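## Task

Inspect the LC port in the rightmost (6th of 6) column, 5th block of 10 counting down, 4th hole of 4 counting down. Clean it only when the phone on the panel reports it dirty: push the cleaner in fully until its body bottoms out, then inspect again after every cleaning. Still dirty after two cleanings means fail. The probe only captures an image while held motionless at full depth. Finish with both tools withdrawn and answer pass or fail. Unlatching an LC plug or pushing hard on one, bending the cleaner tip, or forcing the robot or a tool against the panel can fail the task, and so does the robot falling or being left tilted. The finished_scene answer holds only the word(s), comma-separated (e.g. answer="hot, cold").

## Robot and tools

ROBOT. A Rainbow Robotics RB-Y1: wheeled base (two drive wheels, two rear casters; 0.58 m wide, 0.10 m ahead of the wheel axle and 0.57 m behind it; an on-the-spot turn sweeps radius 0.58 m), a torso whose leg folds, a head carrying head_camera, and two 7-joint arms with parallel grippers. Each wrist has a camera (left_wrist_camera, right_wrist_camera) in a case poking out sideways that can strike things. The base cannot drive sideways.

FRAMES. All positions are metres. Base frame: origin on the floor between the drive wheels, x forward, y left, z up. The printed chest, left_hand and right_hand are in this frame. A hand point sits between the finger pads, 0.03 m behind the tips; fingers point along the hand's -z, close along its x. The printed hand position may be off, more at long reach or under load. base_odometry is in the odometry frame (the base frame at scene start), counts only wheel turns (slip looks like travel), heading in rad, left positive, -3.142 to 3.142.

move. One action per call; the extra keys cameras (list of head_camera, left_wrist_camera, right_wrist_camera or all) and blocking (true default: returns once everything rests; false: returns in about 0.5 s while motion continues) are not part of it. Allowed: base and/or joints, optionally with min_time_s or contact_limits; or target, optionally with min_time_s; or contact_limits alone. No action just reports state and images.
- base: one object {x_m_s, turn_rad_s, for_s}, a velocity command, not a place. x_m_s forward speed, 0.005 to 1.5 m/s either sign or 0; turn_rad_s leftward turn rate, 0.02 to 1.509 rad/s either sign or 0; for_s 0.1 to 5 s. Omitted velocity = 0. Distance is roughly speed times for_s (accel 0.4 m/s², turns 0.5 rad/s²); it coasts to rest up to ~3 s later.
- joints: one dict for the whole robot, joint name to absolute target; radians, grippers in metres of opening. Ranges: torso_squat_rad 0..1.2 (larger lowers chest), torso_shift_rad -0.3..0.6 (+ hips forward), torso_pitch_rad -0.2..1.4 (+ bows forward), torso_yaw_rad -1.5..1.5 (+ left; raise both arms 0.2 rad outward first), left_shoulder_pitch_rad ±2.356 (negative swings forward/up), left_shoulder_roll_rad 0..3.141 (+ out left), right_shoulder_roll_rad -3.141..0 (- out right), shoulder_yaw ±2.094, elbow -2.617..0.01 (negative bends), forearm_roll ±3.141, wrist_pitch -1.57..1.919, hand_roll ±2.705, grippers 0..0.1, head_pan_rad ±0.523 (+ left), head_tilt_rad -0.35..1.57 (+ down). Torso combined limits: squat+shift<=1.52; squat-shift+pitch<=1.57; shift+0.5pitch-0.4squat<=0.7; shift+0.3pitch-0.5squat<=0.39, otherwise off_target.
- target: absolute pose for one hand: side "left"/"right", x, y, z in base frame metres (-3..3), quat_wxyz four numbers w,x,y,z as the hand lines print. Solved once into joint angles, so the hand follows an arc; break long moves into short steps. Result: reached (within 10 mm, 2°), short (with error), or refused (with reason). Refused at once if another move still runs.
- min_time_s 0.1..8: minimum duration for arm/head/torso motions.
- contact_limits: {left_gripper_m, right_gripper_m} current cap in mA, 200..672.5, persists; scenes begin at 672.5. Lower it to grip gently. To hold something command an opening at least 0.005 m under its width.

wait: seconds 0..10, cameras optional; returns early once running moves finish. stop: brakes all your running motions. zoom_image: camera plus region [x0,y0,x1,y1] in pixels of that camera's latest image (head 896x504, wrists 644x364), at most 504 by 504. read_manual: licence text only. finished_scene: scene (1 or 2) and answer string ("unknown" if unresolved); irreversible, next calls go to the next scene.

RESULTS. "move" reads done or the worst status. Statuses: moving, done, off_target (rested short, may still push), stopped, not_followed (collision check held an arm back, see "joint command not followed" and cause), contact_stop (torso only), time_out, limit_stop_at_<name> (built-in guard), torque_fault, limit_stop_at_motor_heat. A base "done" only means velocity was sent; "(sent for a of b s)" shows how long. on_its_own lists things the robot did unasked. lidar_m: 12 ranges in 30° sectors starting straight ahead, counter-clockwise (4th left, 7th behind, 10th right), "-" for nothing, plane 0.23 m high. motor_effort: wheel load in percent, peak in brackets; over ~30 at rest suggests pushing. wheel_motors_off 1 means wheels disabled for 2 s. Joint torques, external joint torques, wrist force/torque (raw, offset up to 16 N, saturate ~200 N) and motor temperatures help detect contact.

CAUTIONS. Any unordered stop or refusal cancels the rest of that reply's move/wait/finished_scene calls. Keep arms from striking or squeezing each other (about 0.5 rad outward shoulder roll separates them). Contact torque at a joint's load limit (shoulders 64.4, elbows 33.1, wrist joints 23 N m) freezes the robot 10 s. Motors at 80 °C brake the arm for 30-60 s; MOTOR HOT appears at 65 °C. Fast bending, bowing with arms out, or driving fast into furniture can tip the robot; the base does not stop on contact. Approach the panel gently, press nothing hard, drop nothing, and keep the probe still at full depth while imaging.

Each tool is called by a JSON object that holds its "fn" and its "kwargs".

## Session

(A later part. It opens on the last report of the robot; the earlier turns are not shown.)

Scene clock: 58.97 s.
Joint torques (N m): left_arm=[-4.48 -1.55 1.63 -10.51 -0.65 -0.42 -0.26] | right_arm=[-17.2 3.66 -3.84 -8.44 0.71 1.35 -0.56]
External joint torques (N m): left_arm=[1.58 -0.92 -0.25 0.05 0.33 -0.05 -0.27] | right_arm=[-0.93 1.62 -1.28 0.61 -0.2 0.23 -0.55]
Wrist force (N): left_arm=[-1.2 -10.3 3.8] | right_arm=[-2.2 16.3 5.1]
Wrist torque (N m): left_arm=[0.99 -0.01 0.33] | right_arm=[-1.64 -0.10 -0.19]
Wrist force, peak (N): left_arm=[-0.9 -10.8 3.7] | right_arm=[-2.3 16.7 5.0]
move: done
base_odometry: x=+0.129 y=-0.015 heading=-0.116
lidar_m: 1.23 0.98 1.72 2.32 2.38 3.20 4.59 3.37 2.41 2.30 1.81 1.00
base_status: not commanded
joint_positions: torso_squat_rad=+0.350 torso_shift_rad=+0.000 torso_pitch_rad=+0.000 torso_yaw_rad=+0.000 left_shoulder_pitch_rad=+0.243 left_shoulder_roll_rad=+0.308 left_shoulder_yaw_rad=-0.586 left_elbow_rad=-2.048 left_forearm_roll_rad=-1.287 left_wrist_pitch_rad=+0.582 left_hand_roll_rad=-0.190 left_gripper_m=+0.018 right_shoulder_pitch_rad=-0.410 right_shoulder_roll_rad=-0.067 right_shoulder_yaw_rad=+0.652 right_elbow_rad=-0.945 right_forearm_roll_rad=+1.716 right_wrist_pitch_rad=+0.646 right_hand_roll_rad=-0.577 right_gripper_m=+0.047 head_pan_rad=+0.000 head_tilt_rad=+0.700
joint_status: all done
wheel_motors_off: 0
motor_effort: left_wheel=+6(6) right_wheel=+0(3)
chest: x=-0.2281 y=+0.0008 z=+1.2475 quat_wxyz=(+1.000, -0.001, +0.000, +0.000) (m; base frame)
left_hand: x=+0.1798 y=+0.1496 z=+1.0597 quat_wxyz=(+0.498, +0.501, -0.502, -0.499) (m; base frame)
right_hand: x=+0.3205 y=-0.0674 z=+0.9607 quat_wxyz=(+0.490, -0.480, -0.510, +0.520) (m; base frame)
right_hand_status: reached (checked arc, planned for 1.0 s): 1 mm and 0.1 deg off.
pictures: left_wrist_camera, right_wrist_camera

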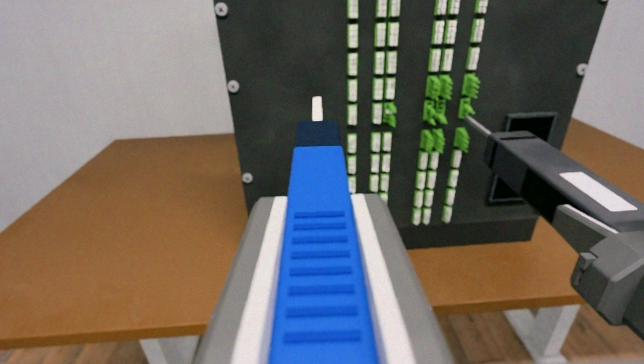

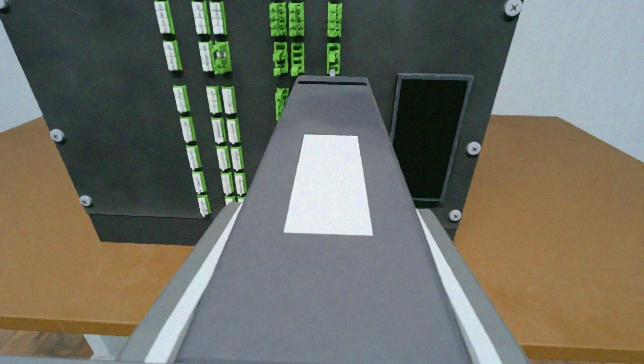

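{"fn": "move", "kwargs": {"target": {"side":"right","x":0.323,"y":-0.0661,"z":0.9616,"quat_wxyz":[0.48941,-0.48015,-0.51042,0.51914]}, "min_time_s": 1, "cameras": ["right_wrist_camera","left_wrist_camera"]}}

{"fn": "zoom_image", "kwargs": {"camera": "right_wrist_camera", "region": [300, 45, 370, 95]}}

{"fn": "zoom_image", "kwargs": {"camera": "left_wrist_camera", "region": [440, 90, 500, 140]}}

Scene clock: 61.20 s.
Joint torques (N m): left_arm=[-4.09 -1.51 1.61 -10.57 -0.71 -0.34 -0.26] | right_arm=[-17.89 3.48 -3.9 -8.55 1.19 1.8 -0.52]
External joint torques (N m): left_arm=[1.97 -0.88 -0.27 -0.02 0.27 0.04 -0.27] | right_arm=[-1.47 1.46 -1.35 0.47 0.28 0.67 -0.52]
Wrist force (N): left_arm=[-1.0 -10.5 3.8] | right_arm=[-2.0 16.5 5.0]
Wrist torque (N m): left_arm=[1.00 0.00 0.32] | right_arm=[-1.66 -0.07 -0.18]
Wrist force, peak (N): left_arm=[-1.3 -10.7 3.7] | right_arm=[-1.9 16.9 4.8]
move: done
base_odometry: x=+0.129 y=-0.015 heading=-0.116
lidar_m: 1.23 1.00 1.72 2.32 2.39 3.20 4.59 3.38 2.42 2.30 1.81 0.99
base_status: not commanded
joint_positions: torso_squat_rad=+0.350 torso_shift_rad=+0.000 torso_pitch_rad=+0.000 torso_yaw_rad=+0.000 left_shoulder_pitch_rad=+0.243 left_shoulder_roll_rad=+0.308 left_shoulder_yaw_rad=-0.586 left_elbow_rad=-2.048 left_forearm_roll_rad=-1.287 left_wrist_pitch_rad=+0.582 left_hand_roll_rad=-0.190 left_gripper_m=+0.018 right_shoulder_pitch_rad=-0.421 right_shoulder_roll_rad=-0.063 right_shoulder_yaw_rad=+0.652 right_elbow_rad=-0.930 right_forearm_roll_rad=+1.717 right_wrist_pitch_rad=+0.647 right_hand_roll_rad=-0.584 right_gripper_m=+0.047 head_pan_rad=+0.000 head_tilt_rad=+0.700
joint_status: all done
wheel_motors_off: 0
motor_effort: left_wheel=+6(6) right_wheel=-1(3)
chest: x=-0.2281 y=+0.0008 z=+1.2475 quat_wxyz=(+1.000, -0.001, +0.000, +0.000) (m; base frame)
left_hand: x=+0.1798 y=+0.1496 z=+1.0597 quat_wxyz=(+0.498, +0.501, -0.502, -0.499) (m; base frame)
right_hand: x=+0.3228 y=-0.0664 z=+0.9613 quat_wxyz=(+0.489, -0.480, -0.510, +0.519) (m; base frame)
right_hand_status: reached (checked arc, planned for 1.0 s): 0 mm and 0.1 deg off.
pictures: left_wrist_camera, right_wrist_camera

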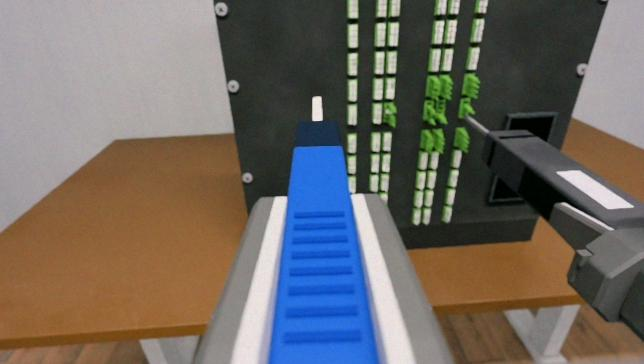

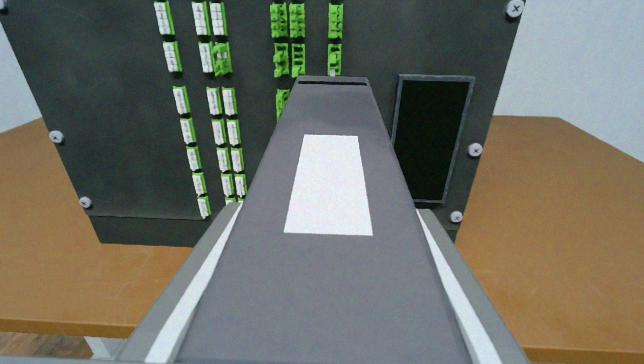

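Scaled by 7.200 from the camera's 644x364 image, which has a finer 920x520 frame.

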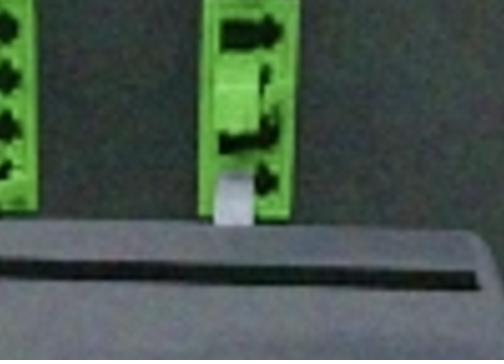

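Scaled by 8.400 from the camera's 644x364 image, which has a finer 1265x715 frame.

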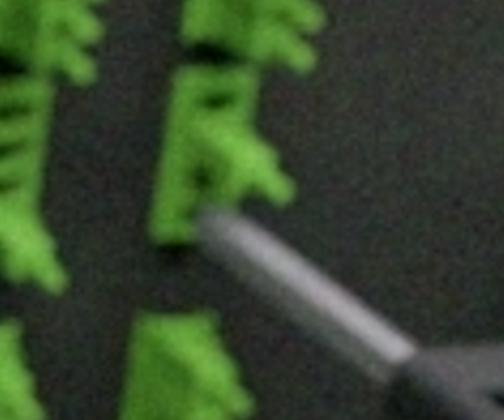

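{"fn": "move", "kwargs": {"target": {"side":"right","x":0.326,"y":-0.0661,"z":0.9623,"quat_wxyz":[0.48941,-0.48015,-0.51042,0.51914]}, "min_time_s": 1, "cameras": ["right_wrist_camera","left_wrist_camera"]}}

{"fn": "zoom_image", "kwargs": {"camera": "right_wrist_camera", "region": [300, 45, 370, 95]}}

{"fn": "zoom_image", "kwargs": {"camera": "left_wrist_camera", "region": [440, 90, 500, 140]}}

Scene clock: 65.63 s.
Joint torques (N m): left_arm=[-4.29 -1.47 1.78 -10.64 -0.72 -0.45 -0.21] | right_arm=[-18.08 3.9 -4.04 -8.53 1.26 1.27 -0.47]
External joint torques (N m): left_arm=[1.78 -0.83 -0.1 -0.08 0.25 -0.07 -0.23] | right_arm=[-1.46 1.97 -1.48 0.45 0.36 0.13 -0.46]
Wrist force (N): left_arm=[-0.9 -10.3 3.5] | right_arm=[-2.0 16.5 5.0]
Wrist torque (N m): left_arm=[0.98 0.02 0.36] | right_arm=[-1.66 -0.10 -0.20]
Wrist force, peak (N): left_arm=[-1.2 -10.9 3.6] | right_arm=[-1.9 16.6 5.4]
move: done
base_odometry: x=+0.129 y=-0.015 heading=-0.116
lidar_m: 1.23 0.99 1.72 2.32 2.38 3.21 4.59 3.37 2.41 2.30 1.81 1.00
base_status: not commanded
joint_positions: torso_squat_rad=+0.350 torso_shift_rad=+0.000 torso_pitch_rad=+0.000 torso_yaw_rad=+0.000 left_shoulder_pitch_rad=+0.243 left_shoulder_roll_rad=+0.308 left_shoulder_yaw_rad=-0.586 left_elbow_rad=-2.048 left_forearm_roll_rad=-1.287 left_wrist_pitch_rad=+0.582 left_hand_roll_rad=-0.190 left_gripper_m=+0.018 right_shoulder_pitch_rad=-0.434 right_shoulder_roll_rad=-0.061 right_shoulder_yaw_rad=+0.650 right_elbow_rad=-0.915 right_forearm_roll_rad=+1.717 right_wrist_pitch_rad=+0.646 right_hand_roll_rad=-0.592 right_gripper_m=+0.047 head_pan_rad=+0.000 head_tilt_rad=+0.700
joint_status: all done
wheel_motors_off: 0
motor_effort: left_wheel=+6(6) right_wheel=+0(3)
chest: x=-0.2281 y=+0.0008 z=+1.2475 quat_wxyz=(+1.000, -0.001, +0.000, +0.000) (m; base frame)
left_hand: x=+0.1798 y=+0.1496 z=+1.0597 quat_wxyz=(+0.498, +0.501, -0.502, -0.499) (m; base frame)
right_hand: x=+0.3258 y=-0.0664 z=+0.9620 quat_wxyz=(+0.489, -0.480, -0.510, +0.519) (m; base frame)
right_hand_status: reached (checked arc, planned for 1.0 s): 0 mm and 0.1 deg off.
pictures: left_wrist_camera, right_wrist_camera

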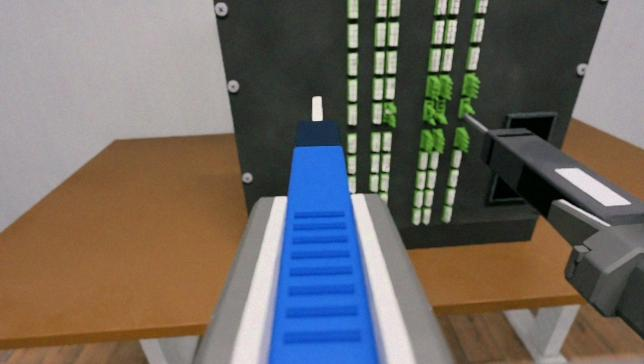

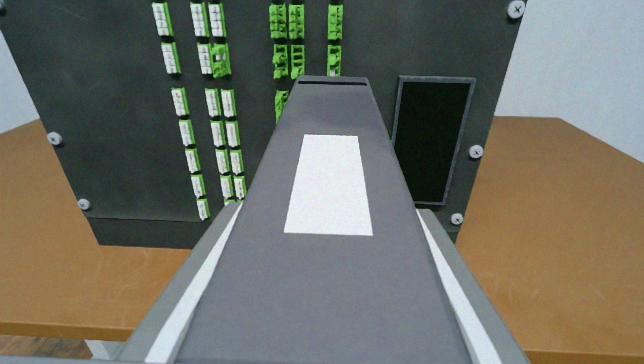

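Scaled by 7.200 from the camera's 644x364 image, which has a finer 920x520 frame.

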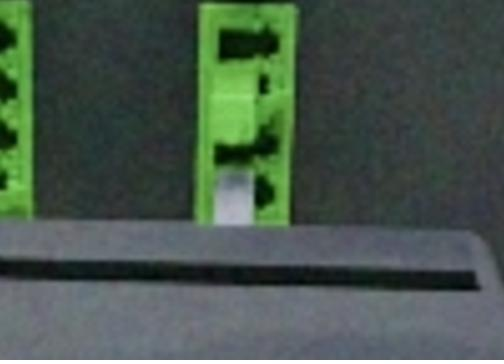

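Scaled by 8.400 from the camera's 644x364 image, which has a finer 1265x715 frame.

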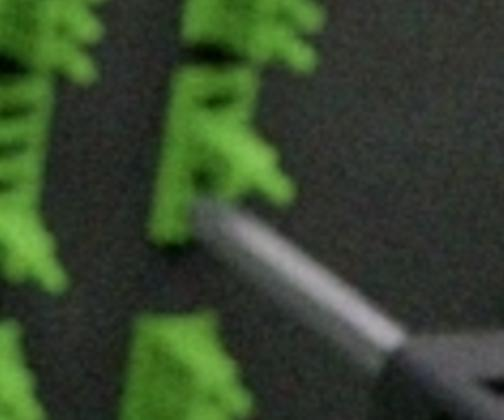

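{"fn": "move", "kwargs": {"target": {"side":"right","x":0.330,"y":-0.0658,"z":0.9620,"quat_wxyz":[0.48941,-0.48015,-0.51042,0.51914]}, "min_time_s": 1, "cameras": ["right_wrist_camera","left_wrist_camera"]}}

{"fn": "zoom_image", "kwargs": {"camera": "right_wrist_camera", "region": [300, 45, 370, 95]}}

{"fn": "zoom_image", "kwargs": {"camera": "left_wrist_camera", "region": [440, 90, 500, 140]}}

Scene clock: 67.90 s.
Joint torques (N m): left_arm=[-4.55 -1.49 1.96 -10.51 -0.77 -0.4 -0.18] | right_arm=[-28.81 -0.49 -7.07 -10.26 0.94 1.85 -0.63]
External joint torques (N m): left_arm=[1.52 -0.86 0.08 0.05 0.21 -0.02 -0.19] | right_arm=[-11.95 -2.33 -4.52 -1.37 0.05 0.67 -0.62]
Wrist force (N): left_arm=[-1.0 -10.2 3.3] | right_arm=[-1.4 16.9 45.2]
Wrist torque (N m): left_arm=[0.96 -0.01 0.34] | right_arm=[-2.08 -0.15 -0.19]
Wrist force, peak (N): left_arm=[-0.8 -10.7 4.1] | right_arm=[-2.3 18.3 46.0]
move: done
base_odometry: x=+0.129 y=-0.015 heading=-0.116
lidar_m: 1.23 0.99 1.72 2.31 2.38 3.20 4.59 3.38 2.42 2.30 1.81 1.00
base_status: not commanded
joint_positions: torso_squat_rad=+0.350 torso_shift_rad=+0.000 torso_pitch_rad=+0.000 torso_yaw_rad=+0.000 left_shoulder_pitch_rad=+0.243 left_shoulder_roll_rad=+0.308 left_shoulder_yaw_rad=-0.586 left_elbow_rad=-2.048 left_forearm_roll_rad=-1.287 left_wrist_pitch_rad=+0.582 left_hand_roll_rad=-0.190 left_gripper_m=+0.018 right_shoulder_pitch_rad=-0.451 right_shoulder_roll_rad=-0.056 right_shoulder_yaw_rad=+0.652 right_elbow_rad=-0.885 right_forearm_roll_rad=+1.721 right_wrist_pitch_rad=+0.648 right_hand_roll_rad=-0.611 right_gripper_m=+0.047 head_pan_rad=+0.000 head_tilt_rad=+0.700
joint_status: all done
wheel_motors_off: 0
motor_effort: left_wheel=+7(7) right_wheel=+3(3)
chest: x=-0.2284 y=+0.0008 z=+1.2475 quat_wxyz=(+1.000, -0.001, +0.000, +0.000) (m; base frame)
left_hand: x=+0.1795 y=+0.1496 z=+1.0599 quat_wxyz=(+0.498, +0.501, -0.502, -0.499) (m; base frame)
right_hand: x=+0.3284 y=-0.0659 z=+0.9605 quat_wxyz=(+0.490, -0.479, -0.509, +0.520) (m; base frame)
right_hand_status: reached (checked arc, planned for 1.0 s): 2 mm and 0.2 deg off.
pictures: left_wrist_camera, right_wrist_camera

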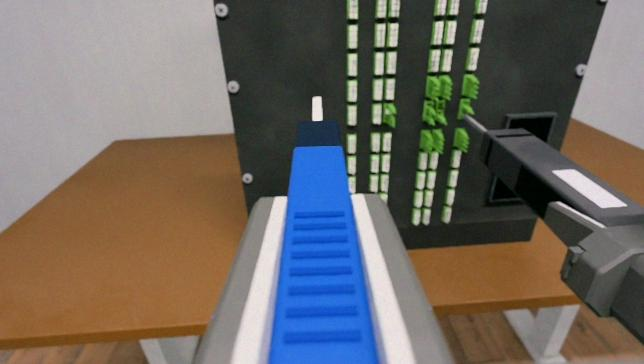

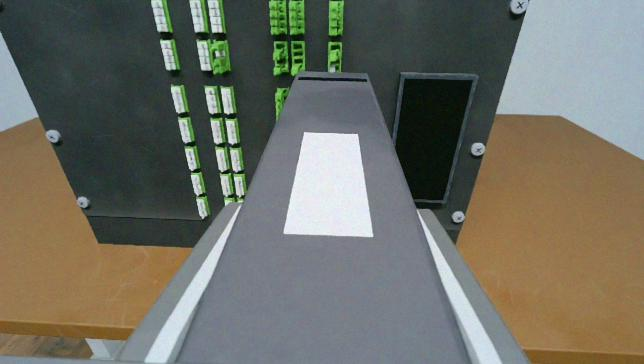

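Scaled by 7.200 from the camera's 644x364 image, which has a finer 920x520 frame.

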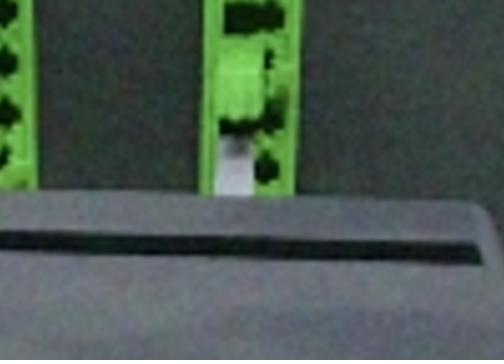

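Scaled by 8.400 from the camera's 644x364 image, which has a finer 1265x715 frame.

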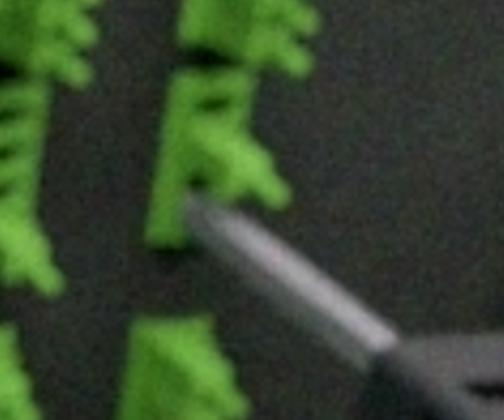

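{"fn": "move", "kwargs": {"target": {"side":"right","x":0.318,"y":-0.0660,"z":0.9605,"quat_wxyz":[0.48941,-0.48015,-0.51042,0.51914]}, "min_time_s": 1}}

{"fn": "move", "kwargs": {"target": {"side":"right","x":0.318,"y":-0.0660,"z":0.9620,"quat_wxyz":[0.49405,-0.47551,-0.50605,0.52351]}, "min_time_s": 1, "cameras": ["right_wrist_camera","left_wrist_camera"]}}

{"fn": "zoom_image", "kwargs": {"camera": "right_wrist_camera", "region": [300, 45, 370, 95]}}

{"fn": "zoom_image", "kwargs": {"camera": "left_wrist_camera", "region": [440, 90, 640, 290]}}

{"fn": "zoom_image", "kwargs": {"camera": "right_wrist_camera", "region": [140, 60, 500, 364]}}

Scene clock: 71.00 s.
Joint torques (N m): left_arm=[-4.33 -1.68 1.76 -10.62 -0.69 -0.46 -0.2] | right_arm=[-14.8 0.11 -1.61 -9.97 0.93 1.75 0.25]
External joint torques (N m): left_arm=[1.73 -1.05 -0.12 -0.06 0.29 -0.08 -0.21] | right_arm=[1.4 -2.04 0.92 -0.94 0.01 0.62 0.26]
Wrist force (N): left_arm=[-1.4 -10.2 3.6] | right_arm=[-2.1 16.6 5.0]
Wrist torque (N m): left_arm=[0.97 -0.05 0.33] | right_arm=[-1.67 -0.09 -0.31]
Wrist force, peak (N): left_arm=[-1.4 -10.7 3.5] | right_arm=[-2.1 18.3 45.6]
move: done
base_odometry: x=+0.129 y=-0.015 heading=-0.116
lidar_m: 1.23 0.99 1.71 2.31 2.38 3.20 4.59 3.37 2.41 2.31 1.81 0.99
base_status: not commanded
joint_positions: torso_squat_rad=+0.350 torso_shift_rad=+0.000 torso_pitch_rad=+0.000 torso_yaw_rad=+0.000 left_shoulder_pitch_rad=+0.243 left_shoulder_roll_rad=+0.308 left_shoulder_yaw_rad=-0.586 left_elbow_rad=-2.048 left_forearm_roll_rad=-1.287 left_wrist_pitch_rad=+0.582 left_hand_roll_rad=-0.190 left_gripper_m=+0.018 right_shoulder_pitch_rad=-0.409 right_shoulder_roll_rad=-0.063 right_shoulder_yaw_rad=+0.657 right_elbow_rad=-0.941 right_forearm_roll_rad=+1.721 right_wrist_pitch_rad=+0.655 right_hand_roll_rad=-0.585 right_gripper_m=+0.047 head_pan_rad=+0.000 head_tilt_rad=+0.700
joint_status: all done
wheel_motors_off: 0
motor_effort: left_wheel=+6(7) right_wheel=+0(4)
chest: x=-0.2281 y=+0.0008 z=+1.2475 quat_wxyz=(+1.000, -0.001, +0.000, +0.000) (m; base frame)
left_hand: x=+0.1798 y=+0.1496 z=+1.0597 quat_wxyz=(+0.498, +0.501, -0.502, -0.499) (m; base frame)
right_hand: x=+0.3189 y=-0.0658 z=+0.9602 quat_wxyz=(+0.489, -0.481, -0.511, +0.518) (m; base frame)
right_hand_status: reached (checked arc, planned for 1.0 s): 1 mm and 0.1 deg off.
pictures: none

Scene clock: 72.33 s.
Joint torques (N m): left_arm=[-4.39 -1.51 1.66 -10.61 -0.7 -0.43 -0.24] | right_arm=[-14.38 0.49 -3.81 -10.13 0.77 1.26 0.22]
External joint torques (N m): left_arm=[1.68 -0.87 -0.22 -0.05 0.28 -0.05 -0.25] | right_arm=[1.64 -1.76 -1.32 -0.87 -0.15 0.23 0.23]
Wrist force (N): left_arm=[-1.6 -10.6 3.8] | right_arm=[-2.0 16.3 4.7]
Wrist torque (N m): left_arm=[1.02 -0.07 0.34] | right_arm=[-1.64 -0.09 -0.31]
Wrist force, peak (N): left_arm=[-1.6 -10.6 3.8] | right_arm=[-2.4 16.9 5.0]
move: done
base_odometry: x=+0.129 y=-0.015 heading=-0.116
lidar_m: 1.23 0.98 1.72 2.31 2.39 3.20 4.58 3.37 2.40 2.30 1.81 0.99
base_status: not commanded
joint_positions: torso_squat_rad=+0.350 torso_shift_rad=+0.000 torso_pitch_rad=+0.000 torso_yaw_rad=+0.000 left_shoulder_pitch_rad=+0.243 left_shoulder_roll_rad=+0.308 left_shoulder_yaw_rad=-0.586 left_elbow_rad=-2.048 left_forearm_roll_rad=-1.287 left_wrist_pitch_rad=+0.582 left_hand_roll_rad=-0.190 left_gripper_m=+0.018 right_shoulder_pitch_rad=-0.388 right_shoulder_roll_rad=-0.065 right_shoulder_yaw_rad=+0.637 right_elbow_rad=-0.988 right_forearm_roll_rad=+1.690 right_wrist_pitch_rad=+0.626 right_hand_roll_rad=-0.525 right_gripper_m=+0.047 head_pan_rad=+0.000 head_tilt_rad=+0.700
joint_status: all done
wheel_motors_off: 0
motor_effort: left_wheel=+6(6) right_wheel=+0(3)
chest: x=-0.2281 y=+0.0008 z=+1.2475 quat_wxyz=(+1.000, -0.001, +0.000, +0.000) (m; base frame)
left_hand: x=+0.1798 y=+0.1496 z=+1.0597 quat_wxyz=(+0.498, +0.501, -0.502, -0.499) (m; base frame)
right_hand: x=+0.3180 y=-0.0657 z=+0.9623 quat_wxyz=(+0.492, -0.476, -0.508, +0.522) (m; base frame)
right_hand_status: reached (checked arc, planned for 1.0 s): 0 mm and 0.3 deg off.
pictures: left_wrist_camera, right_wrist_camera

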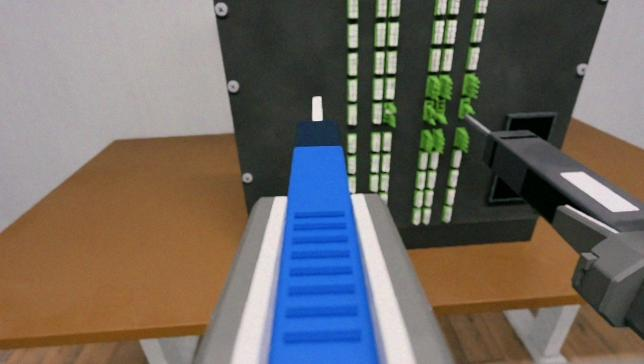

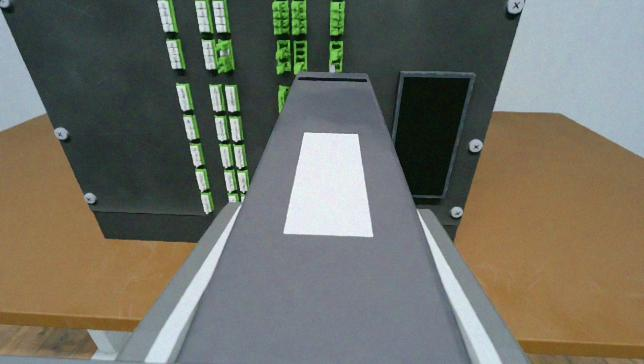

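Scaled by 7.200 from the camera's 644x364 image, which has a finer 920x520 frame.

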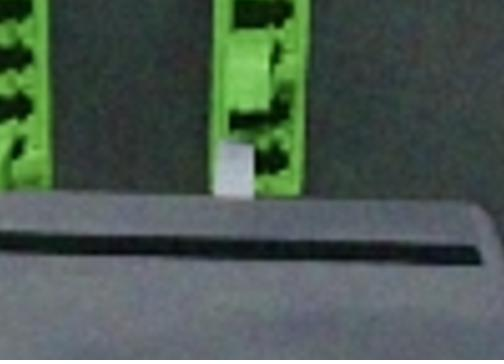

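Scaled by 2.520 from the camera's 644x364 image, which has a finer 1265x715 frame.

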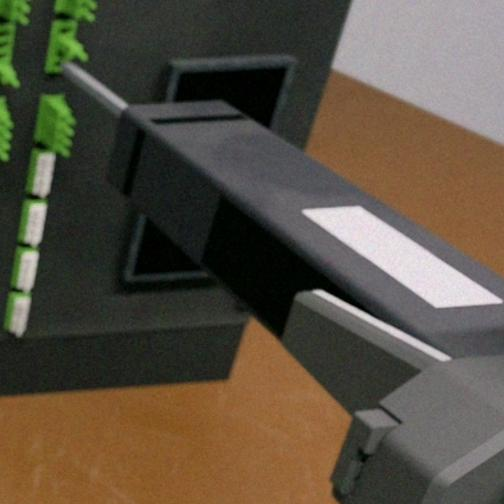

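Scaled by 1.400 from the camera's 644x364 image, which has a finer 920x520 frame.

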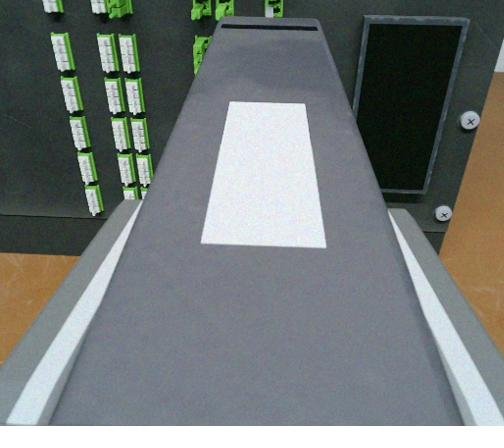

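{"fn": "move", "kwargs": {"target": {"side":"right","x":0.321,"y":-0.0666,"z":0.9620,"quat_wxyz":[0.49405,-0.47551,-0.50605,0.52351]}, "min_time_s": 1, "cameras": ["right_wrist_camera","left_wrist_camera"]}}

{"fn": "zoom_image", "kwargs": {"camera": "right_wrist_camera", "region": [305, 40, 365, 85]}}

{"fn": "zoom_image", "kwargs": {"camera": "left_wrist_camera", "region": [450, 90, 490, 130]}}

Scene clock: 74.63 s.
Joint torques (N m): left_arm=[-4.46 -1.59 2.09 -10.56 -0.64 -0.35 -0.33] | right_arm=[-17.87 3.82 -3.81 -8.89 0.77 1.08 0.26]
External joint torques (N m): left_arm=[1.6 -0.96 0.21 0 0.34 0.03 -0.34] | right_arm=[-1.69 1.66 -1.33 0.35 -0.15 0.07 0.27]
Wrist force (N): left_arm=[-0.6 -10.4 3.4] | right_arm=[-2.2 16.9 5.1]
Wrist torque (N m): left_arm=[1.00 0.06 0.36] | right_arm=[-1.70 -0.11 -0.34]
Wrist force, peak (N): left_arm=[-1.1 -10.7 3.6] | right_arm=[-2.3 16.9 4.9]
move: done
base_odometry: x=+0.129 y=-0.015 heading=-0.116
lidar_m: 1.23 0.99 1.71 2.31 2.39 3.19 4.58 3.38 2.41 2.30 1.80 0.99
base_status: not commanded
joint_positions: torso_squat_rad=+0.350 torso_shift_rad=+0.000 torso_pitch_rad=+0.000 torso_yaw_rad=+0.000 left_shoulder_pitch_rad=+0.243 left_shoulder_roll_rad=+0.308 left_shoulder_yaw_rad=-0.586 left_elbow_rad=-2.048 left_forearm_roll_rad=-1.287 left_wrist_pitch_rad=+0.582 left_hand_roll_rad=-0.190 left_gripper_m=+0.018 right_shoulder_pitch_rad=-0.397 right_shoulder_roll_rad=-0.064 right_shoulder_yaw_rad=+0.630 right_elbow_rad=-0.978 right_forearm_roll_rad=+1.683 right_wrist_pitch_rad=+0.619 right_hand_roll_rad=-0.521 right_gripper_m=+0.047 head_pan_rad=+0.000 head_tilt_rad=+0.700
joint_status: all done
wheel_motors_off: 0
motor_effort: left_wheel=+6(6) right_wheel=-2(2)
chest: x=-0.2281 y=+0.0008 z=+1.2475 quat_wxyz=(+1.000, -0.001, +0.000, +0.000) (m; base frame)
left_hand: x=+0.1798 y=+0.1496 z=+1.0597 quat_wxyz=(+0.498, +0.501, -0.502, -0.499) (m; base frame)
right_hand: x=+0.3208 y=-0.0669 z=+0.9617 quat_wxyz=(+0.494, -0.475, -0.506, +0.524) (m; base frame)
right_hand_status: reached (checked arc, planned for 1.0 s): 0 mm and 0.0 deg off.
pictures: left_wrist_camera, right_wrist_camera

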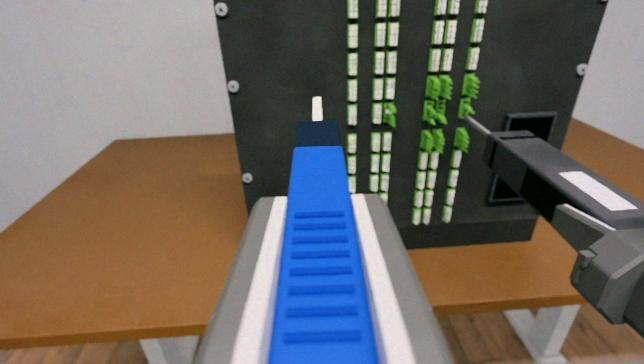

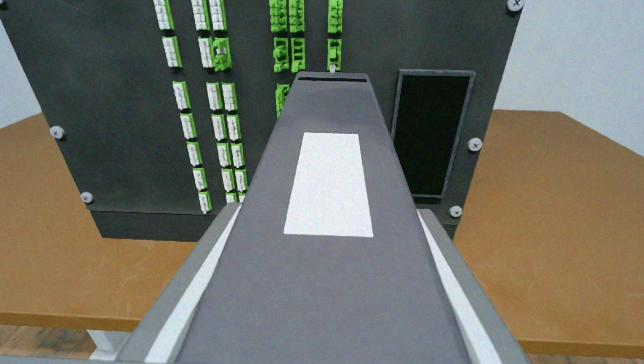

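Scaled by 8.400 from the camera's 644x364 image, which has a finer 920x520 frame.

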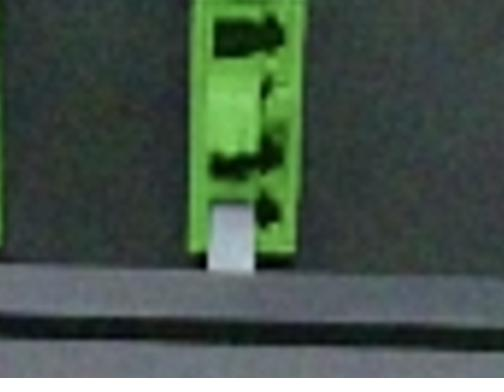

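Scaled by 12.600 from the camera's 644x364 image, which has a finer 1265x715 frame.

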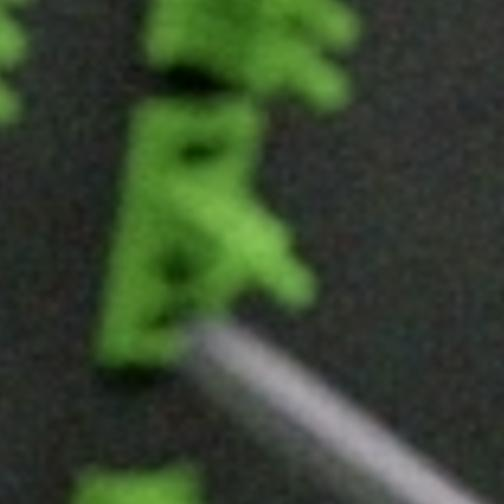

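{"fn": "move", "kwargs": {"target": {"side":"right","x":0.325,"y":-0.0665,"z":0.9621,"quat_wxyz":[0.49405,-0.47551,-0.50605,0.52351]}, "min_time_s": 1, "cameras": ["right_wrist_camera"]}}

{"fn": "zoom_image", "kwargs": {"camera": "right_wrist_camera", "region": [305, 40, 365, 85]}}

Scene clock: 76.63 s.
Joint torques (N m): left_arm=[-4.63 -1.48 1.81 -10.48 -0.72 -0.34 -0.27] | right_arm=[-17.85 3.94 -3.56 -8.75 1.22 1.17 -0.48]
External joint torques (N m): left_arm=[1.43 -0.85 -0.07 0.08 0.25 0.04 -0.28] | right_arm=[-1.4 1.9 -1.05 0.43 0.31 0.13 -0.48]
Wrist force (N): left_arm=[-0.7 -9.8 3.3] | right_arm=[-2.1 16.3 5.0]
Wrist torque (N m): left_arm=[0.93 0.02 0.35] | right_arm=[-1.65 -0.09 -0.19]
Wrist force, peak (N): left_arm=[-1.1 -10.8 3.3] | right_arm=[-2.5 16.7 5.0]
move: done
base_odometry: x=+0.129 y=-0.015 heading=-0.116
lidar_m: 1.23 0.99 1.71 2.32 2.38 3.20 4.59 3.38 2.41 2.30 1.82 1.00
base_status: not commanded
joint_positions: torso_squat_rad=+0.350 torso_shift_rad=+0.000 torso_pitch_rad=+0.000 torso_yaw_rad=+0.000 left_shoulder_pitch_rad=+0.243 left_shoulder_roll_rad=+0.308 left_shoulder_yaw_rad=-0.586 left_elbow_rad=-2.048 left_forearm_roll_rad=-1.287 left_wrist_pitch_rad=+0.582 left_hand_roll_rad=-0.190 left_gripper_m=+0.018 right_shoulder_pitch_rad=-0.414 right_shoulder_roll_rad=-0.061 right_shoulder_yaw_rad=+0.630 right_elbow_rad=-0.954 right_forearm_roll_rad=+1.685 right_wrist_pitch_rad=+0.618 right_hand_roll_rad=-0.535 right_gripper_m=+0.047 head_pan_rad=+0.000 head_tilt_rad=+0.700
joint_status: all done
wheel_motors_off: 0
motor_effort: left_wheel=+6(6) right_wheel=+0(4)
chest: x=-0.2281 y=+0.0008 z=+1.2475 quat_wxyz=(+1.000, -0.001, +0.000, +0.000) (m; base frame)
left_hand: x=+0.1798 y=+0.1496 z=+1.0597 quat_wxyz=(+0.498, +0.501, -0.502, -0.499) (m; base frame)
right_hand: x=+0.3247 y=-0.0668 z=+0.9619 quat_wxyz=(+0.494, -0.475, -0.506, +0.524) (m; base frame)
right_hand_status: reached (checked arc, planned for 1.0 s): 0 mm and 0.1 deg off.
pictures: right_wrist_camera

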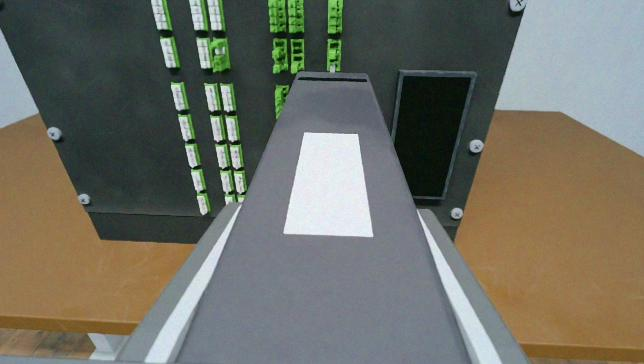

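Scaled by 8.400 from the camera's 644x364 image, which has a finer 920x520 frame.

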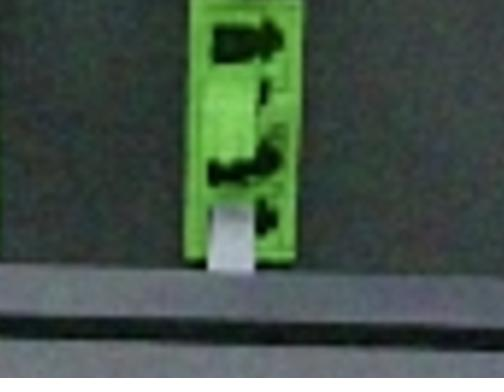

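{"fn": "move", "kwargs": {"target": {"side":"right","x":0.3285,"y":-0.0665,"z":0.9625,"quat_wxyz":[0.49405,-0.47551,-0.50605,0.52351]}, "min_time_s": 1, "cameras": ["right_wrist_camera"]}}

{"fn": "zoom_image", "kwargs": {"camera": "right_wrist_camera", "region": [305, 40, 365, 85]}}

Scene clock: 78.60 s.
Joint torques (N m): left_arm=[-4.29 -1.43 1.74 -10.58 -0.8 -0.36 -0.11] | right_arm=[-22.24 2.75 -4.07 -9.44 1.17 1.05 -0.62]
External joint torques (N m): left_arm=[1.77 -0.8 -0.14 -0.02 0.17 0.02 -0.13] | right_arm=[-5.57 0.82 -1.55 -0.31 0.28 -0.02 -0.62]
Wrist force (N): left_arm=[-1.0 -10.5 3.6] | right_arm=[-2.9 16.0 23.1]
Wrist torque (N m): left_arm=[1.01 0.01 0.31] | right_arm=[-1.95 0.19 -0.22]
Wrist force, peak (N): left_arm=[-1.1 -10.7 4.0] | right_arm=[-3.5 17.1 23.2]
move: done
base_odometry: x=+0.129 y=-0.015 heading=-0.116
lidar_m: 1.23 0.98 1.72 2.31 2.39 3.21 4.59 3.37 2.41 2.31 1.81 1.00
base_status: not commanded
joint_positions: torso_squat_rad=+0.350 torso_shift_rad=+0.000 torso_pitch_rad=+0.000 torso_yaw_rad=+0.000 left_shoulder_pitch_rad=+0.243 left_shoulder_roll_rad=+0.308 left_shoulder_yaw_rad=-0.586 left_elbow_rad=-2.048 left_forearm_roll_rad=-1.287 left_wrist_pitch_rad=+0.582 left_hand_roll_rad=-0.190 left_gripper_m=+0.018 right_shoulder_pitch_rad=-0.430 right_shoulder_roll_rad=-0.059 right_shoulder_yaw_rad=+0.629 right_elbow_rad=-0.932 right_forearm_roll_rad=+1.687 right_wrist_pitch_rad=+0.619 right_hand_roll_rad=-0.548 right_gripper_m=+0.047 head_pan_rad=+0.000 head_tilt_rad=+0.700
joint_status: all done
wheel_motors_off: 0
motor_effort: left_wheel=+6(6) right_wheel=+0(3)
chest: x=-0.2281 y=+0.0008 z=+1.2475 quat_wxyz=(+1.000, -0.001, +0.000, +0.000) (m; base frame)
left_hand: x=+0.1797 y=+0.1496 z=+1.0598 quat_wxyz=(+0.498, +0.501, -0.502, -0.499) (m; base frame)
right_hand: x=+0.3279 y=-0.0669 z=+0.9617 quat_wxyz=(+0.494, -0.475, -0.505, +0.524) (m; base frame)
right_hand_status: reached (checked arc, planned for 1.0 s): 1 mm and 0.1 deg off.
pictures: right_wrist_camera

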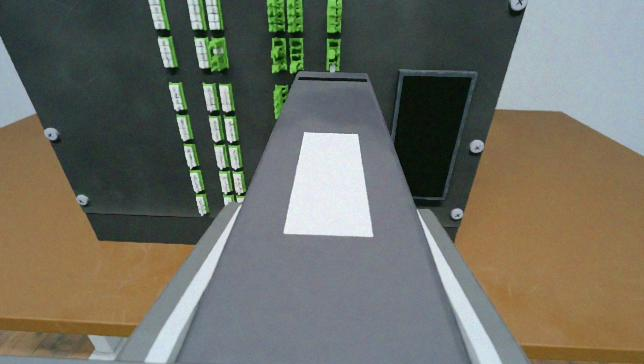

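Scaled by 8.400 from the camera's 644x364 image, which has a finer 920x520 frame.

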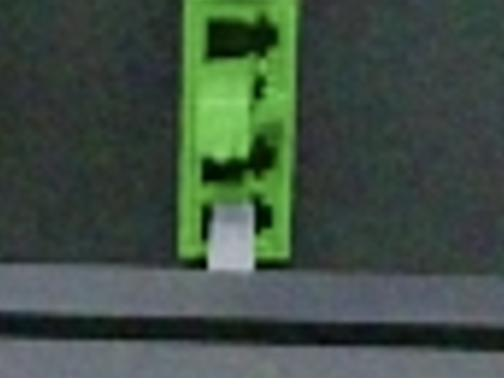

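{"fn": "wait", "kwargs": {"seconds": 0.3, "cameras": ["right_wrist_camera"]}}

{"fn": "zoom_image", "kwargs": {"camera": "right_wrist_camera", "region": [305, 40, 365, 85]}}

{"fn": "move", "kwargs": {"target": {"side":"right","x":0.3255,"y":-0.0662,"z":0.9628,"quat_wxyz":[0.49405,-0.47551,-0.50605,0.52351]}, "min_time_s": 0.8}}

{"fn": "wait", "kwargs": {"seconds": 0.4, "cameras": ["right_wrist_camera"]}}

{"fn": "zoom_image", "kwargs": {"camera": "right_wrist_camera", "region": [305, 40, 365, 85]}}

Scene clock: 79.97 s.
Joint torques (N m): left_arm=[-4.51 -1.58 1.64 -10.59 -0.6 -0.37 -0.32] | right_arm=[-22.23 2.62 -3.98 -9.4 1.13 1.12 -0.53]
External joint torques (N m): left_arm=[1.56 -0.95 -0.24 -0.03 0.37 0.01 -0.33] | right_arm=[-5.56 0.69 -1.46 -0.27 0.24 0.05 -0.52]
Wrist force (N): left_arm=[-1.0 -9.9 3.7] | right_arm=[-3.0 16.5 23.0]
Wrist torque (N m): left_arm=[0.93 0.01 0.34] | right_arm=[-1.98 0.21 -0.22]
Wrist force, peak (N): left_arm=[-1.3 -10.8 3.5] | right_arm=[-3.5 17.1 23.2]
base_odometry: x=+0.129 y=-0.015 heading=-0.116
lidar_m: 1.23 0.98 1.71 2.32 2.38 3.21 4.59 3.38 2.40 2.30 1.81 0.99
base_status: not commanded
joint_positions: torso_squat_rad=+0.350 torso_shift_rad=+0.000 torso_pitch_rad=+0.000 torso_yaw_rad=+0.000 left_shoulder_pitch_rad=+0.243 left_shoulder_roll_rad=+0.308 left_shoulder_yaw_rad=-0.586 left_elbow_rad=-2.048 left_forearm_roll_rad=-1.287 left_wrist_pitch_rad=+0.582 left_hand_roll_rad=-0.190 left_gripper_m=+0.018 right_shoulder_pitch_rad=-0.430 right_shoulder_roll_rad=-0.059 right_shoulder_yaw_rad=+0.629 right_elbow_rad=-0.932 right_forearm_roll_rad=+1.687 right_wrist_pitch_rad=+0.619 right_hand_roll_rad=-0.548 right_gripper_m=+0.047 head_pan_rad=+0.000 head_tilt_rad=+0.700
joint_status: all done
wheel_motors_off: 0
motor_effort: left_wheel=+6(6) right_wheel=-1(3)
chest: x=-0.2281 y=+0.0008 z=+1.2475 quat_wxyz=(+1.000, -0.001, +0.000, +0.000) (m; base frame)
left_hand: x=+0.1797 y=+0.1496 z=+1.0598 quat_wxyz=(+0.498, +0.501, -0.502, -0.499) (m; base frame)
right_hand: x=+0.3279 y=-0.0669 z=+0.9617 quat_wxyz=(+0.494, -0.475, -0.505, +0.524) (m; base frame)
right_hand_status: reached (checked arc, planned for 1.0 s): 1 mm and 0.1 deg off.
wait: 0.30 s; at rest from the start
pictures: right_wrist_camera

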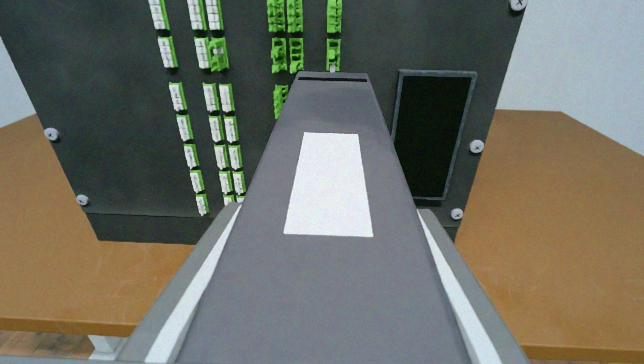

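Scaled by 8.400 from the camera's 644x364 image, which has a finer 920x520 frame.

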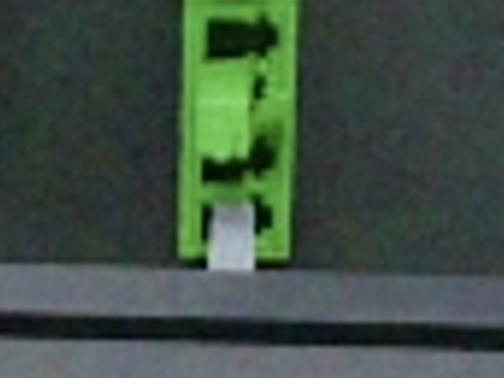

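Scene clock: 81.10 s.
Joint torques (N m): left_arm=[-4.51 -1.6 1.78 -10.72 -0.8 -0.46 -0.09] | right_arm=[-15.15 -0.16 -3.6 -10.08 0.7 1.42 0.24]
External joint torques (N m): left_arm=[1.56 -0.97 -0.1 -0.16 0.18 -0.08 -0.1] | right_arm=[1.36 -2.21 -1.1 -0.9 -0.21 0.37 0.24]
Wrist force (N): left_arm=[-0.6 -10.0 3.8] | right_arm=[-2.1 16.5 4.7]
Wrist torque (N m): left_arm=[0.93 0.02 0.35] | right_arm=[-1.66 -0.08 -0.31]
Wrist force, peak (N): left_arm=[-1.7 -10.7 3.5] | right_arm=[-3.2 16.9 22.9]
move: done
base_odometry: x=+0.129 y=-0.015 heading=-0.116
lidar_m: 1.23 0.99 1.71 2.31 2.39 3.20 4.59 3.38 2.42 2.30 1.82 0.99
base_status: not commanded
joint_positions: torso_squat_rad=+0.350 torso_shift_rad=+0.000 torso_pitch_rad=+0.000 torso_yaw_rad=+0.000 left_shoulder_pitch_rad=+0.243 left_shoulder_roll_rad=+0.308 left_shoulder_yaw_rad=-0.586 left_elbow_rad=-2.048 left_forearm_roll_rad=-1.287 left_wrist_pitch_rad=+0.582 left_hand_roll_rad=-0.190 left_gripper_m=+0.018 right_shoulder_pitch_rad=-0.419 right_shoulder_roll_rad=-0.059 right_shoulder_yaw_rad=+0.629 right_elbow_rad=-0.950 right_forearm_roll_rad=+1.685 right_wrist_pitch_rad=+0.619 right_hand_roll_rad=-0.537 right_gripper_m=+0.047 head_pan_rad=+0.000 head_tilt_rad=+0.700
joint_status: all done
wheel_motors_off: 0
motor_effort: left_wheel=+6(6) right_wheel=+0(2)
chest: x=-0.2281 y=+0.0008 z=+1.2475 quat_wxyz=(+1.000, -0.001, +0.000, +0.000) (m; base frame)
left_hand: x=+0.1798 y=+0.1496 z=+1.0597 quat_wxyz=(+0.498, +0.501, -0.502, -0.499) (m; base frame)
right_hand: x=+0.3255 y=-0.0659 z=+0.9628 quat_wxyz=(+0.494, -0.475, -0.506, +0.523) (m; base frame)
right_hand_status: reached (checked arc, planned for 0.8 s): 0 mm and 0.0 deg off.
pictures: none

Scene clock: 81.50 s.
Joint torques (N m): left_arm=[-4.54 -1.7 1.83 -10.51 -0.75 -0.44 -0.17] | right_arm=[-15.19 0.01 -3.21 -10.13 0.83 1.41 0.28]
External joint torques (N m): left_arm=[1.52 -1.07 -0.05 0.05 0.23 -0.07 -0.19] | right_arm=[1.31 -2.04 -0.71 -0.95 -0.08 0.36 0.29]
Wrist force (N): left_arm=[-1.1 -10.2 3.6] | right_arm=[-2.1 16.6 5.0]
Wrist torque (N m): left_arm=[0.96 -0.02 0.37] | right_arm=[-1.68 -0.08 -0.32]
Wrist force, peak (N): left_arm=[-1.5 -10.7 3.6] | right_arm=[-2.1 16.6 5.0]
base_odometry: x=+0.129 y=-0.015 heading=-0.116
lidar_m: 1.23 0.99 1.71 2.31 2.39 3.20 4.58 3.37 2.42 2.30 1.82 1.00
base_status: not commanded
joint_positions: torso_squat_rad=+0.350 torso_shift_rad=+0.000 torso_pitch_rad=+0.000 torso_yaw_rad=+0.000 left_shoulder_pitch_rad=+0.243 left_shoulder_roll_rad=+0.308 left_shoulder_yaw_rad=-0.586 left_elbow_rad=-2.048 left_forearm_roll_rad=-1.287 left_wrist_pitch_rad=+0.582 left_hand_roll_rad=-0.190 left_gripper_m=+0.018 right_shoulder_pitch_rad=-0.419 right_shoulder_roll_rad=-0.059 right_shoulder_yaw_rad=+0.629 right_elbow_rad=-0.950 right_forearm_roll_rad=+1.685 right_wrist_pitch_rad=+0.619 right_hand_roll_rad=-0.537 right_gripper_m=+0.047 head_pan_rad=+0.000 head_tilt_rad=+0.700
joint_status: all done
wheel_motors_off: 0
motor_effort: left_wheel=+6(6) right_wheel=+0(2)
chest: x=-0.2281 y=+0.0008 z=+1.2475 quat_wxyz=(+1.000, -0.001, +0.000, +0.000) (m; base frame)
left_hand: x=+0.1798 y=+0.1496 z=+1.0597 quat_wxyz=(+0.498, +0.501, -0.502, -0.499) (m; base frame)
right_hand: x=+0.3255 y=-0.0659 z=+0.9628 quat_wxyz=(+0.494, -0.475, -0.506, +0.523) (m; base frame)
right_hand_status: reached (checked arc, planned for 0.8 s): 0 mm and 0.0 deg off.
wait: 0.40 s; at rest by 0.27 s
pictures: right_wrist_camera

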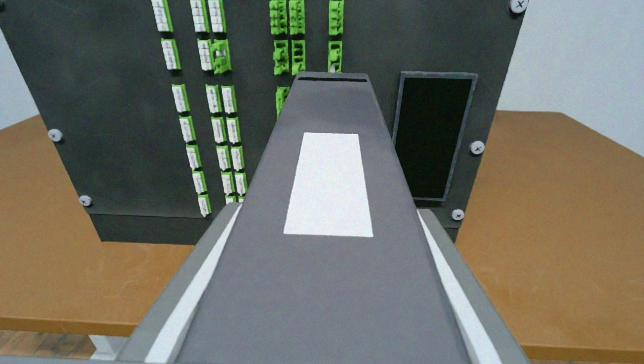

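Scaled by 8.400 from the camera's 644x364 image, which has a finer 920x520 frame.

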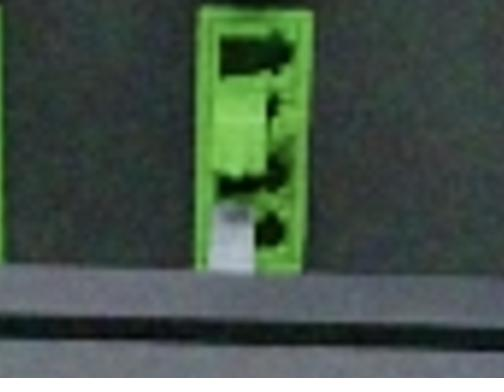

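{"fn": "move", "kwargs": {"target": {"side":"right","x":0.3255,"y":-0.0666,"z":0.9622,"quat_wxyz":[0.49405,-0.47551,-0.50605,0.52351]}, "min_time_s": 0.8}}

{"fn": "wait", "kwargs": {"seconds": 0.4, "cameras": ["right_wrist_camera"]}}

{"fn": "zoom_image", "kwargs": {"camera": "right_wrist_camera", "region": [305, 40, 365, 85]}}

Scene clock: 83.73 s.
Joint torques (N m): left_arm=[-4.53 -1.56 1.82 -10.52 -0.7 -0.51 -0.16] | right_arm=[-16.05 1.88 -2.45 -9.1 0.72 1.2 -0.23]
External joint torques (N m): left_arm=[1.53 -0.92 -0.06 0.04 0.28 -0.13 -0.17] | right_arm=[0.46 -0.17 0.05 0.08 -0.18 0.15 -0.23]
Wrist force (N): left_arm=[-0.5 -10.3 3.9] | right_arm=[-2.3 16.5 5.1]
Wrist torque (N m): left_arm=[0.96 0.05 0.33] | right_arm=[-1.65 -0.12 -0.32]
Wrist force, peak (N): left_arm=[-1.6 -10.7 3.7] | right_arm=[-2.3 16.6 4.9]
move: done
base_odometry: x=+0.129 y=-0.015 heading=-0.116
lidar_m: 1.23 0.98 1.71 2.31 2.39 3.20 4.59 3.37 2.42 2.30 1.81 1.00
base_status: not commanded
joint_positions: torso_squat_rad=+0.350 torso_shift_rad=+0.000 torso_pitch_rad=+0.000 torso_yaw_rad=+0.000 left_shoulder_pitch_rad=+0.243 left_shoulder_roll_rad=+0.308 left_shoulder_yaw_rad=-0.586 left_elbow_rad=-2.048 left_forearm_roll_rad=-1.287 left_wrist_pitch_rad=+0.582 left_hand_roll_rad=-0.190 left_gripper_m=+0.018 right_shoulder_pitch_rad=-0.419 right_shoulder_roll_rad=-0.059 right_shoulder_yaw_rad=+0.629 right_elbow_rad=-0.950 right_forearm_roll_rad=+1.685 right_wrist_pitch_rad=+0.619 right_hand_roll_rad=-0.537 right_gripper_m=+0.047 head_pan_rad=+0.000 head_tilt_rad=+0.700
joint_status: all done
wheel_motors_off: 0
motor_effort: left_wheel=+6(6) right_wheel=-1(3)
chest: x=-0.2281 y=+0.0008 z=+1.2475 quat_wxyz=(+1.000, -0.001, +0.000, +0.000) (m; base frame)
left_hand: x=+0.1798 y=+0.1496 z=+1.0597 quat_wxyz=(+0.498, +0.501, -0.502, -0.499) (m; base frame)
right_hand: x=+0.3255 y=-0.0659 z=+0.9627 quat_wxyz=(+0.494, -0.475, -0.506, +0.523) (m; base frame)
right_hand_status: reached (checked arc, planned for 0.8 s): 1 mm and 0.0 deg off.
pictures: none

Scene clock: 84.13 s.
Joint torques (N m): left_arm=[-4.39 -1.78 1.97 -10.59 -0.62 -0.4 -0.18] | right_arm=[-15.81 1.84 -2.74 -9.13 0.72 1.17 -0.15]
External joint torques (N m): left_arm=[1.67 -1.15 0.09 -0.03 0.36 -0.02 -0.19] | right_arm=[0.69 -0.21 -0.24 0.05 -0.18 0.12 -0.15]
Wrist force (N): left_arm=[-1.1 -10.4 3.6] | right_arm=[-2.1 16.6 4.9]
Wrist torque (N m): left_arm=[1.00 0.01 0.33] | right_arm=[-1.65 -0.09 -0.31]
Wrist force, peak (N): left_arm=[-1.1 -10.4 3.7] | right_arm=[-2.4 16.8 5.1]
base_odometry: x=+0.129 y=-0.015 heading=-0.116
lidar_m: 1.23 0.98 1.72 2.32 2.38 3.21 4.59 3.38 2.42 2.30 1.81 0.99
base_status: not commanded
joint_positions: torso_squat_rad=+0.350 torso_shift_rad=+0.000 torso_pitch_rad=+0.000 torso_yaw_rad=+0.000 left_shoulder_pitch_rad=+0.243 left_shoulder_roll_rad=+0.308 left_shoulder_yaw_rad=-0.586 left_elbow_rad=-2.048 left_forearm_roll_rad=-1.287 left_wrist_pitch_rad=+0.582 left_hand_roll_rad=-0.190 left_gripper_m=+0.018 right_shoulder_pitch_rad=-0.419 right_shoulder_roll_rad=-0.059 right_shoulder_yaw_rad=+0.629 right_elbow_rad=-0.950 right_forearm_roll_rad=+1.685 right_wrist_pitch_rad=+0.619 right_hand_roll_rad=-0.537 right_gripper_m=+0.047 head_pan_rad=+0.000 head_tilt_rad=+0.700
joint_status: all done
wheel_motors_off: 0
motor_effort: left_wheel=+6(6) right_wheel=-1(3)
chest: x=-0.2281 y=+0.0008 z=+1.2475 quat_wxyz=(+1.000, -0.001, +0.000, +0.000) (m; base frame)
left_hand: x=+0.1798 y=+0.1496 z=+1.0597 quat_wxyz=(+0.498, +0.501, -0.502, -0.499) (m; base frame)
right_hand: x=+0.3255 y=-0.0659 z=+0.9627 quat_wxyz=(+0.494, -0.475, -0.506, +0.523) (m; base frame)
right_hand_status: reached (checked arc, planned for 0.8 s): 1 mm and 0.0 deg off.
wait: 0.40 s; at rest by 0.27 s
pictures: right_wrist_camera

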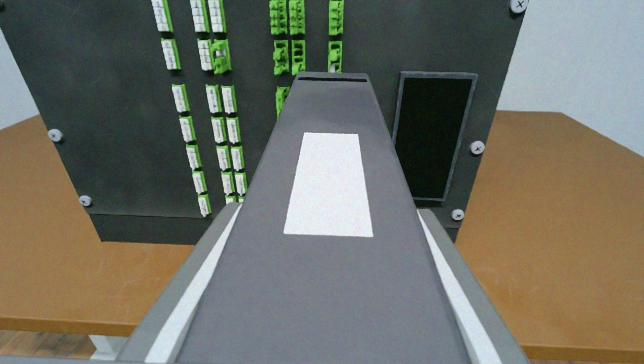

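Scaled by 8.400 from the camera's 644x364 image, which has a finer 920x520 frame.

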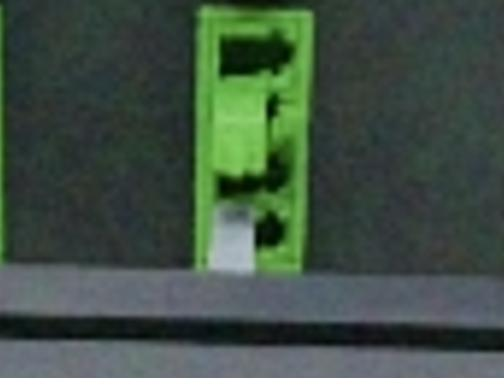

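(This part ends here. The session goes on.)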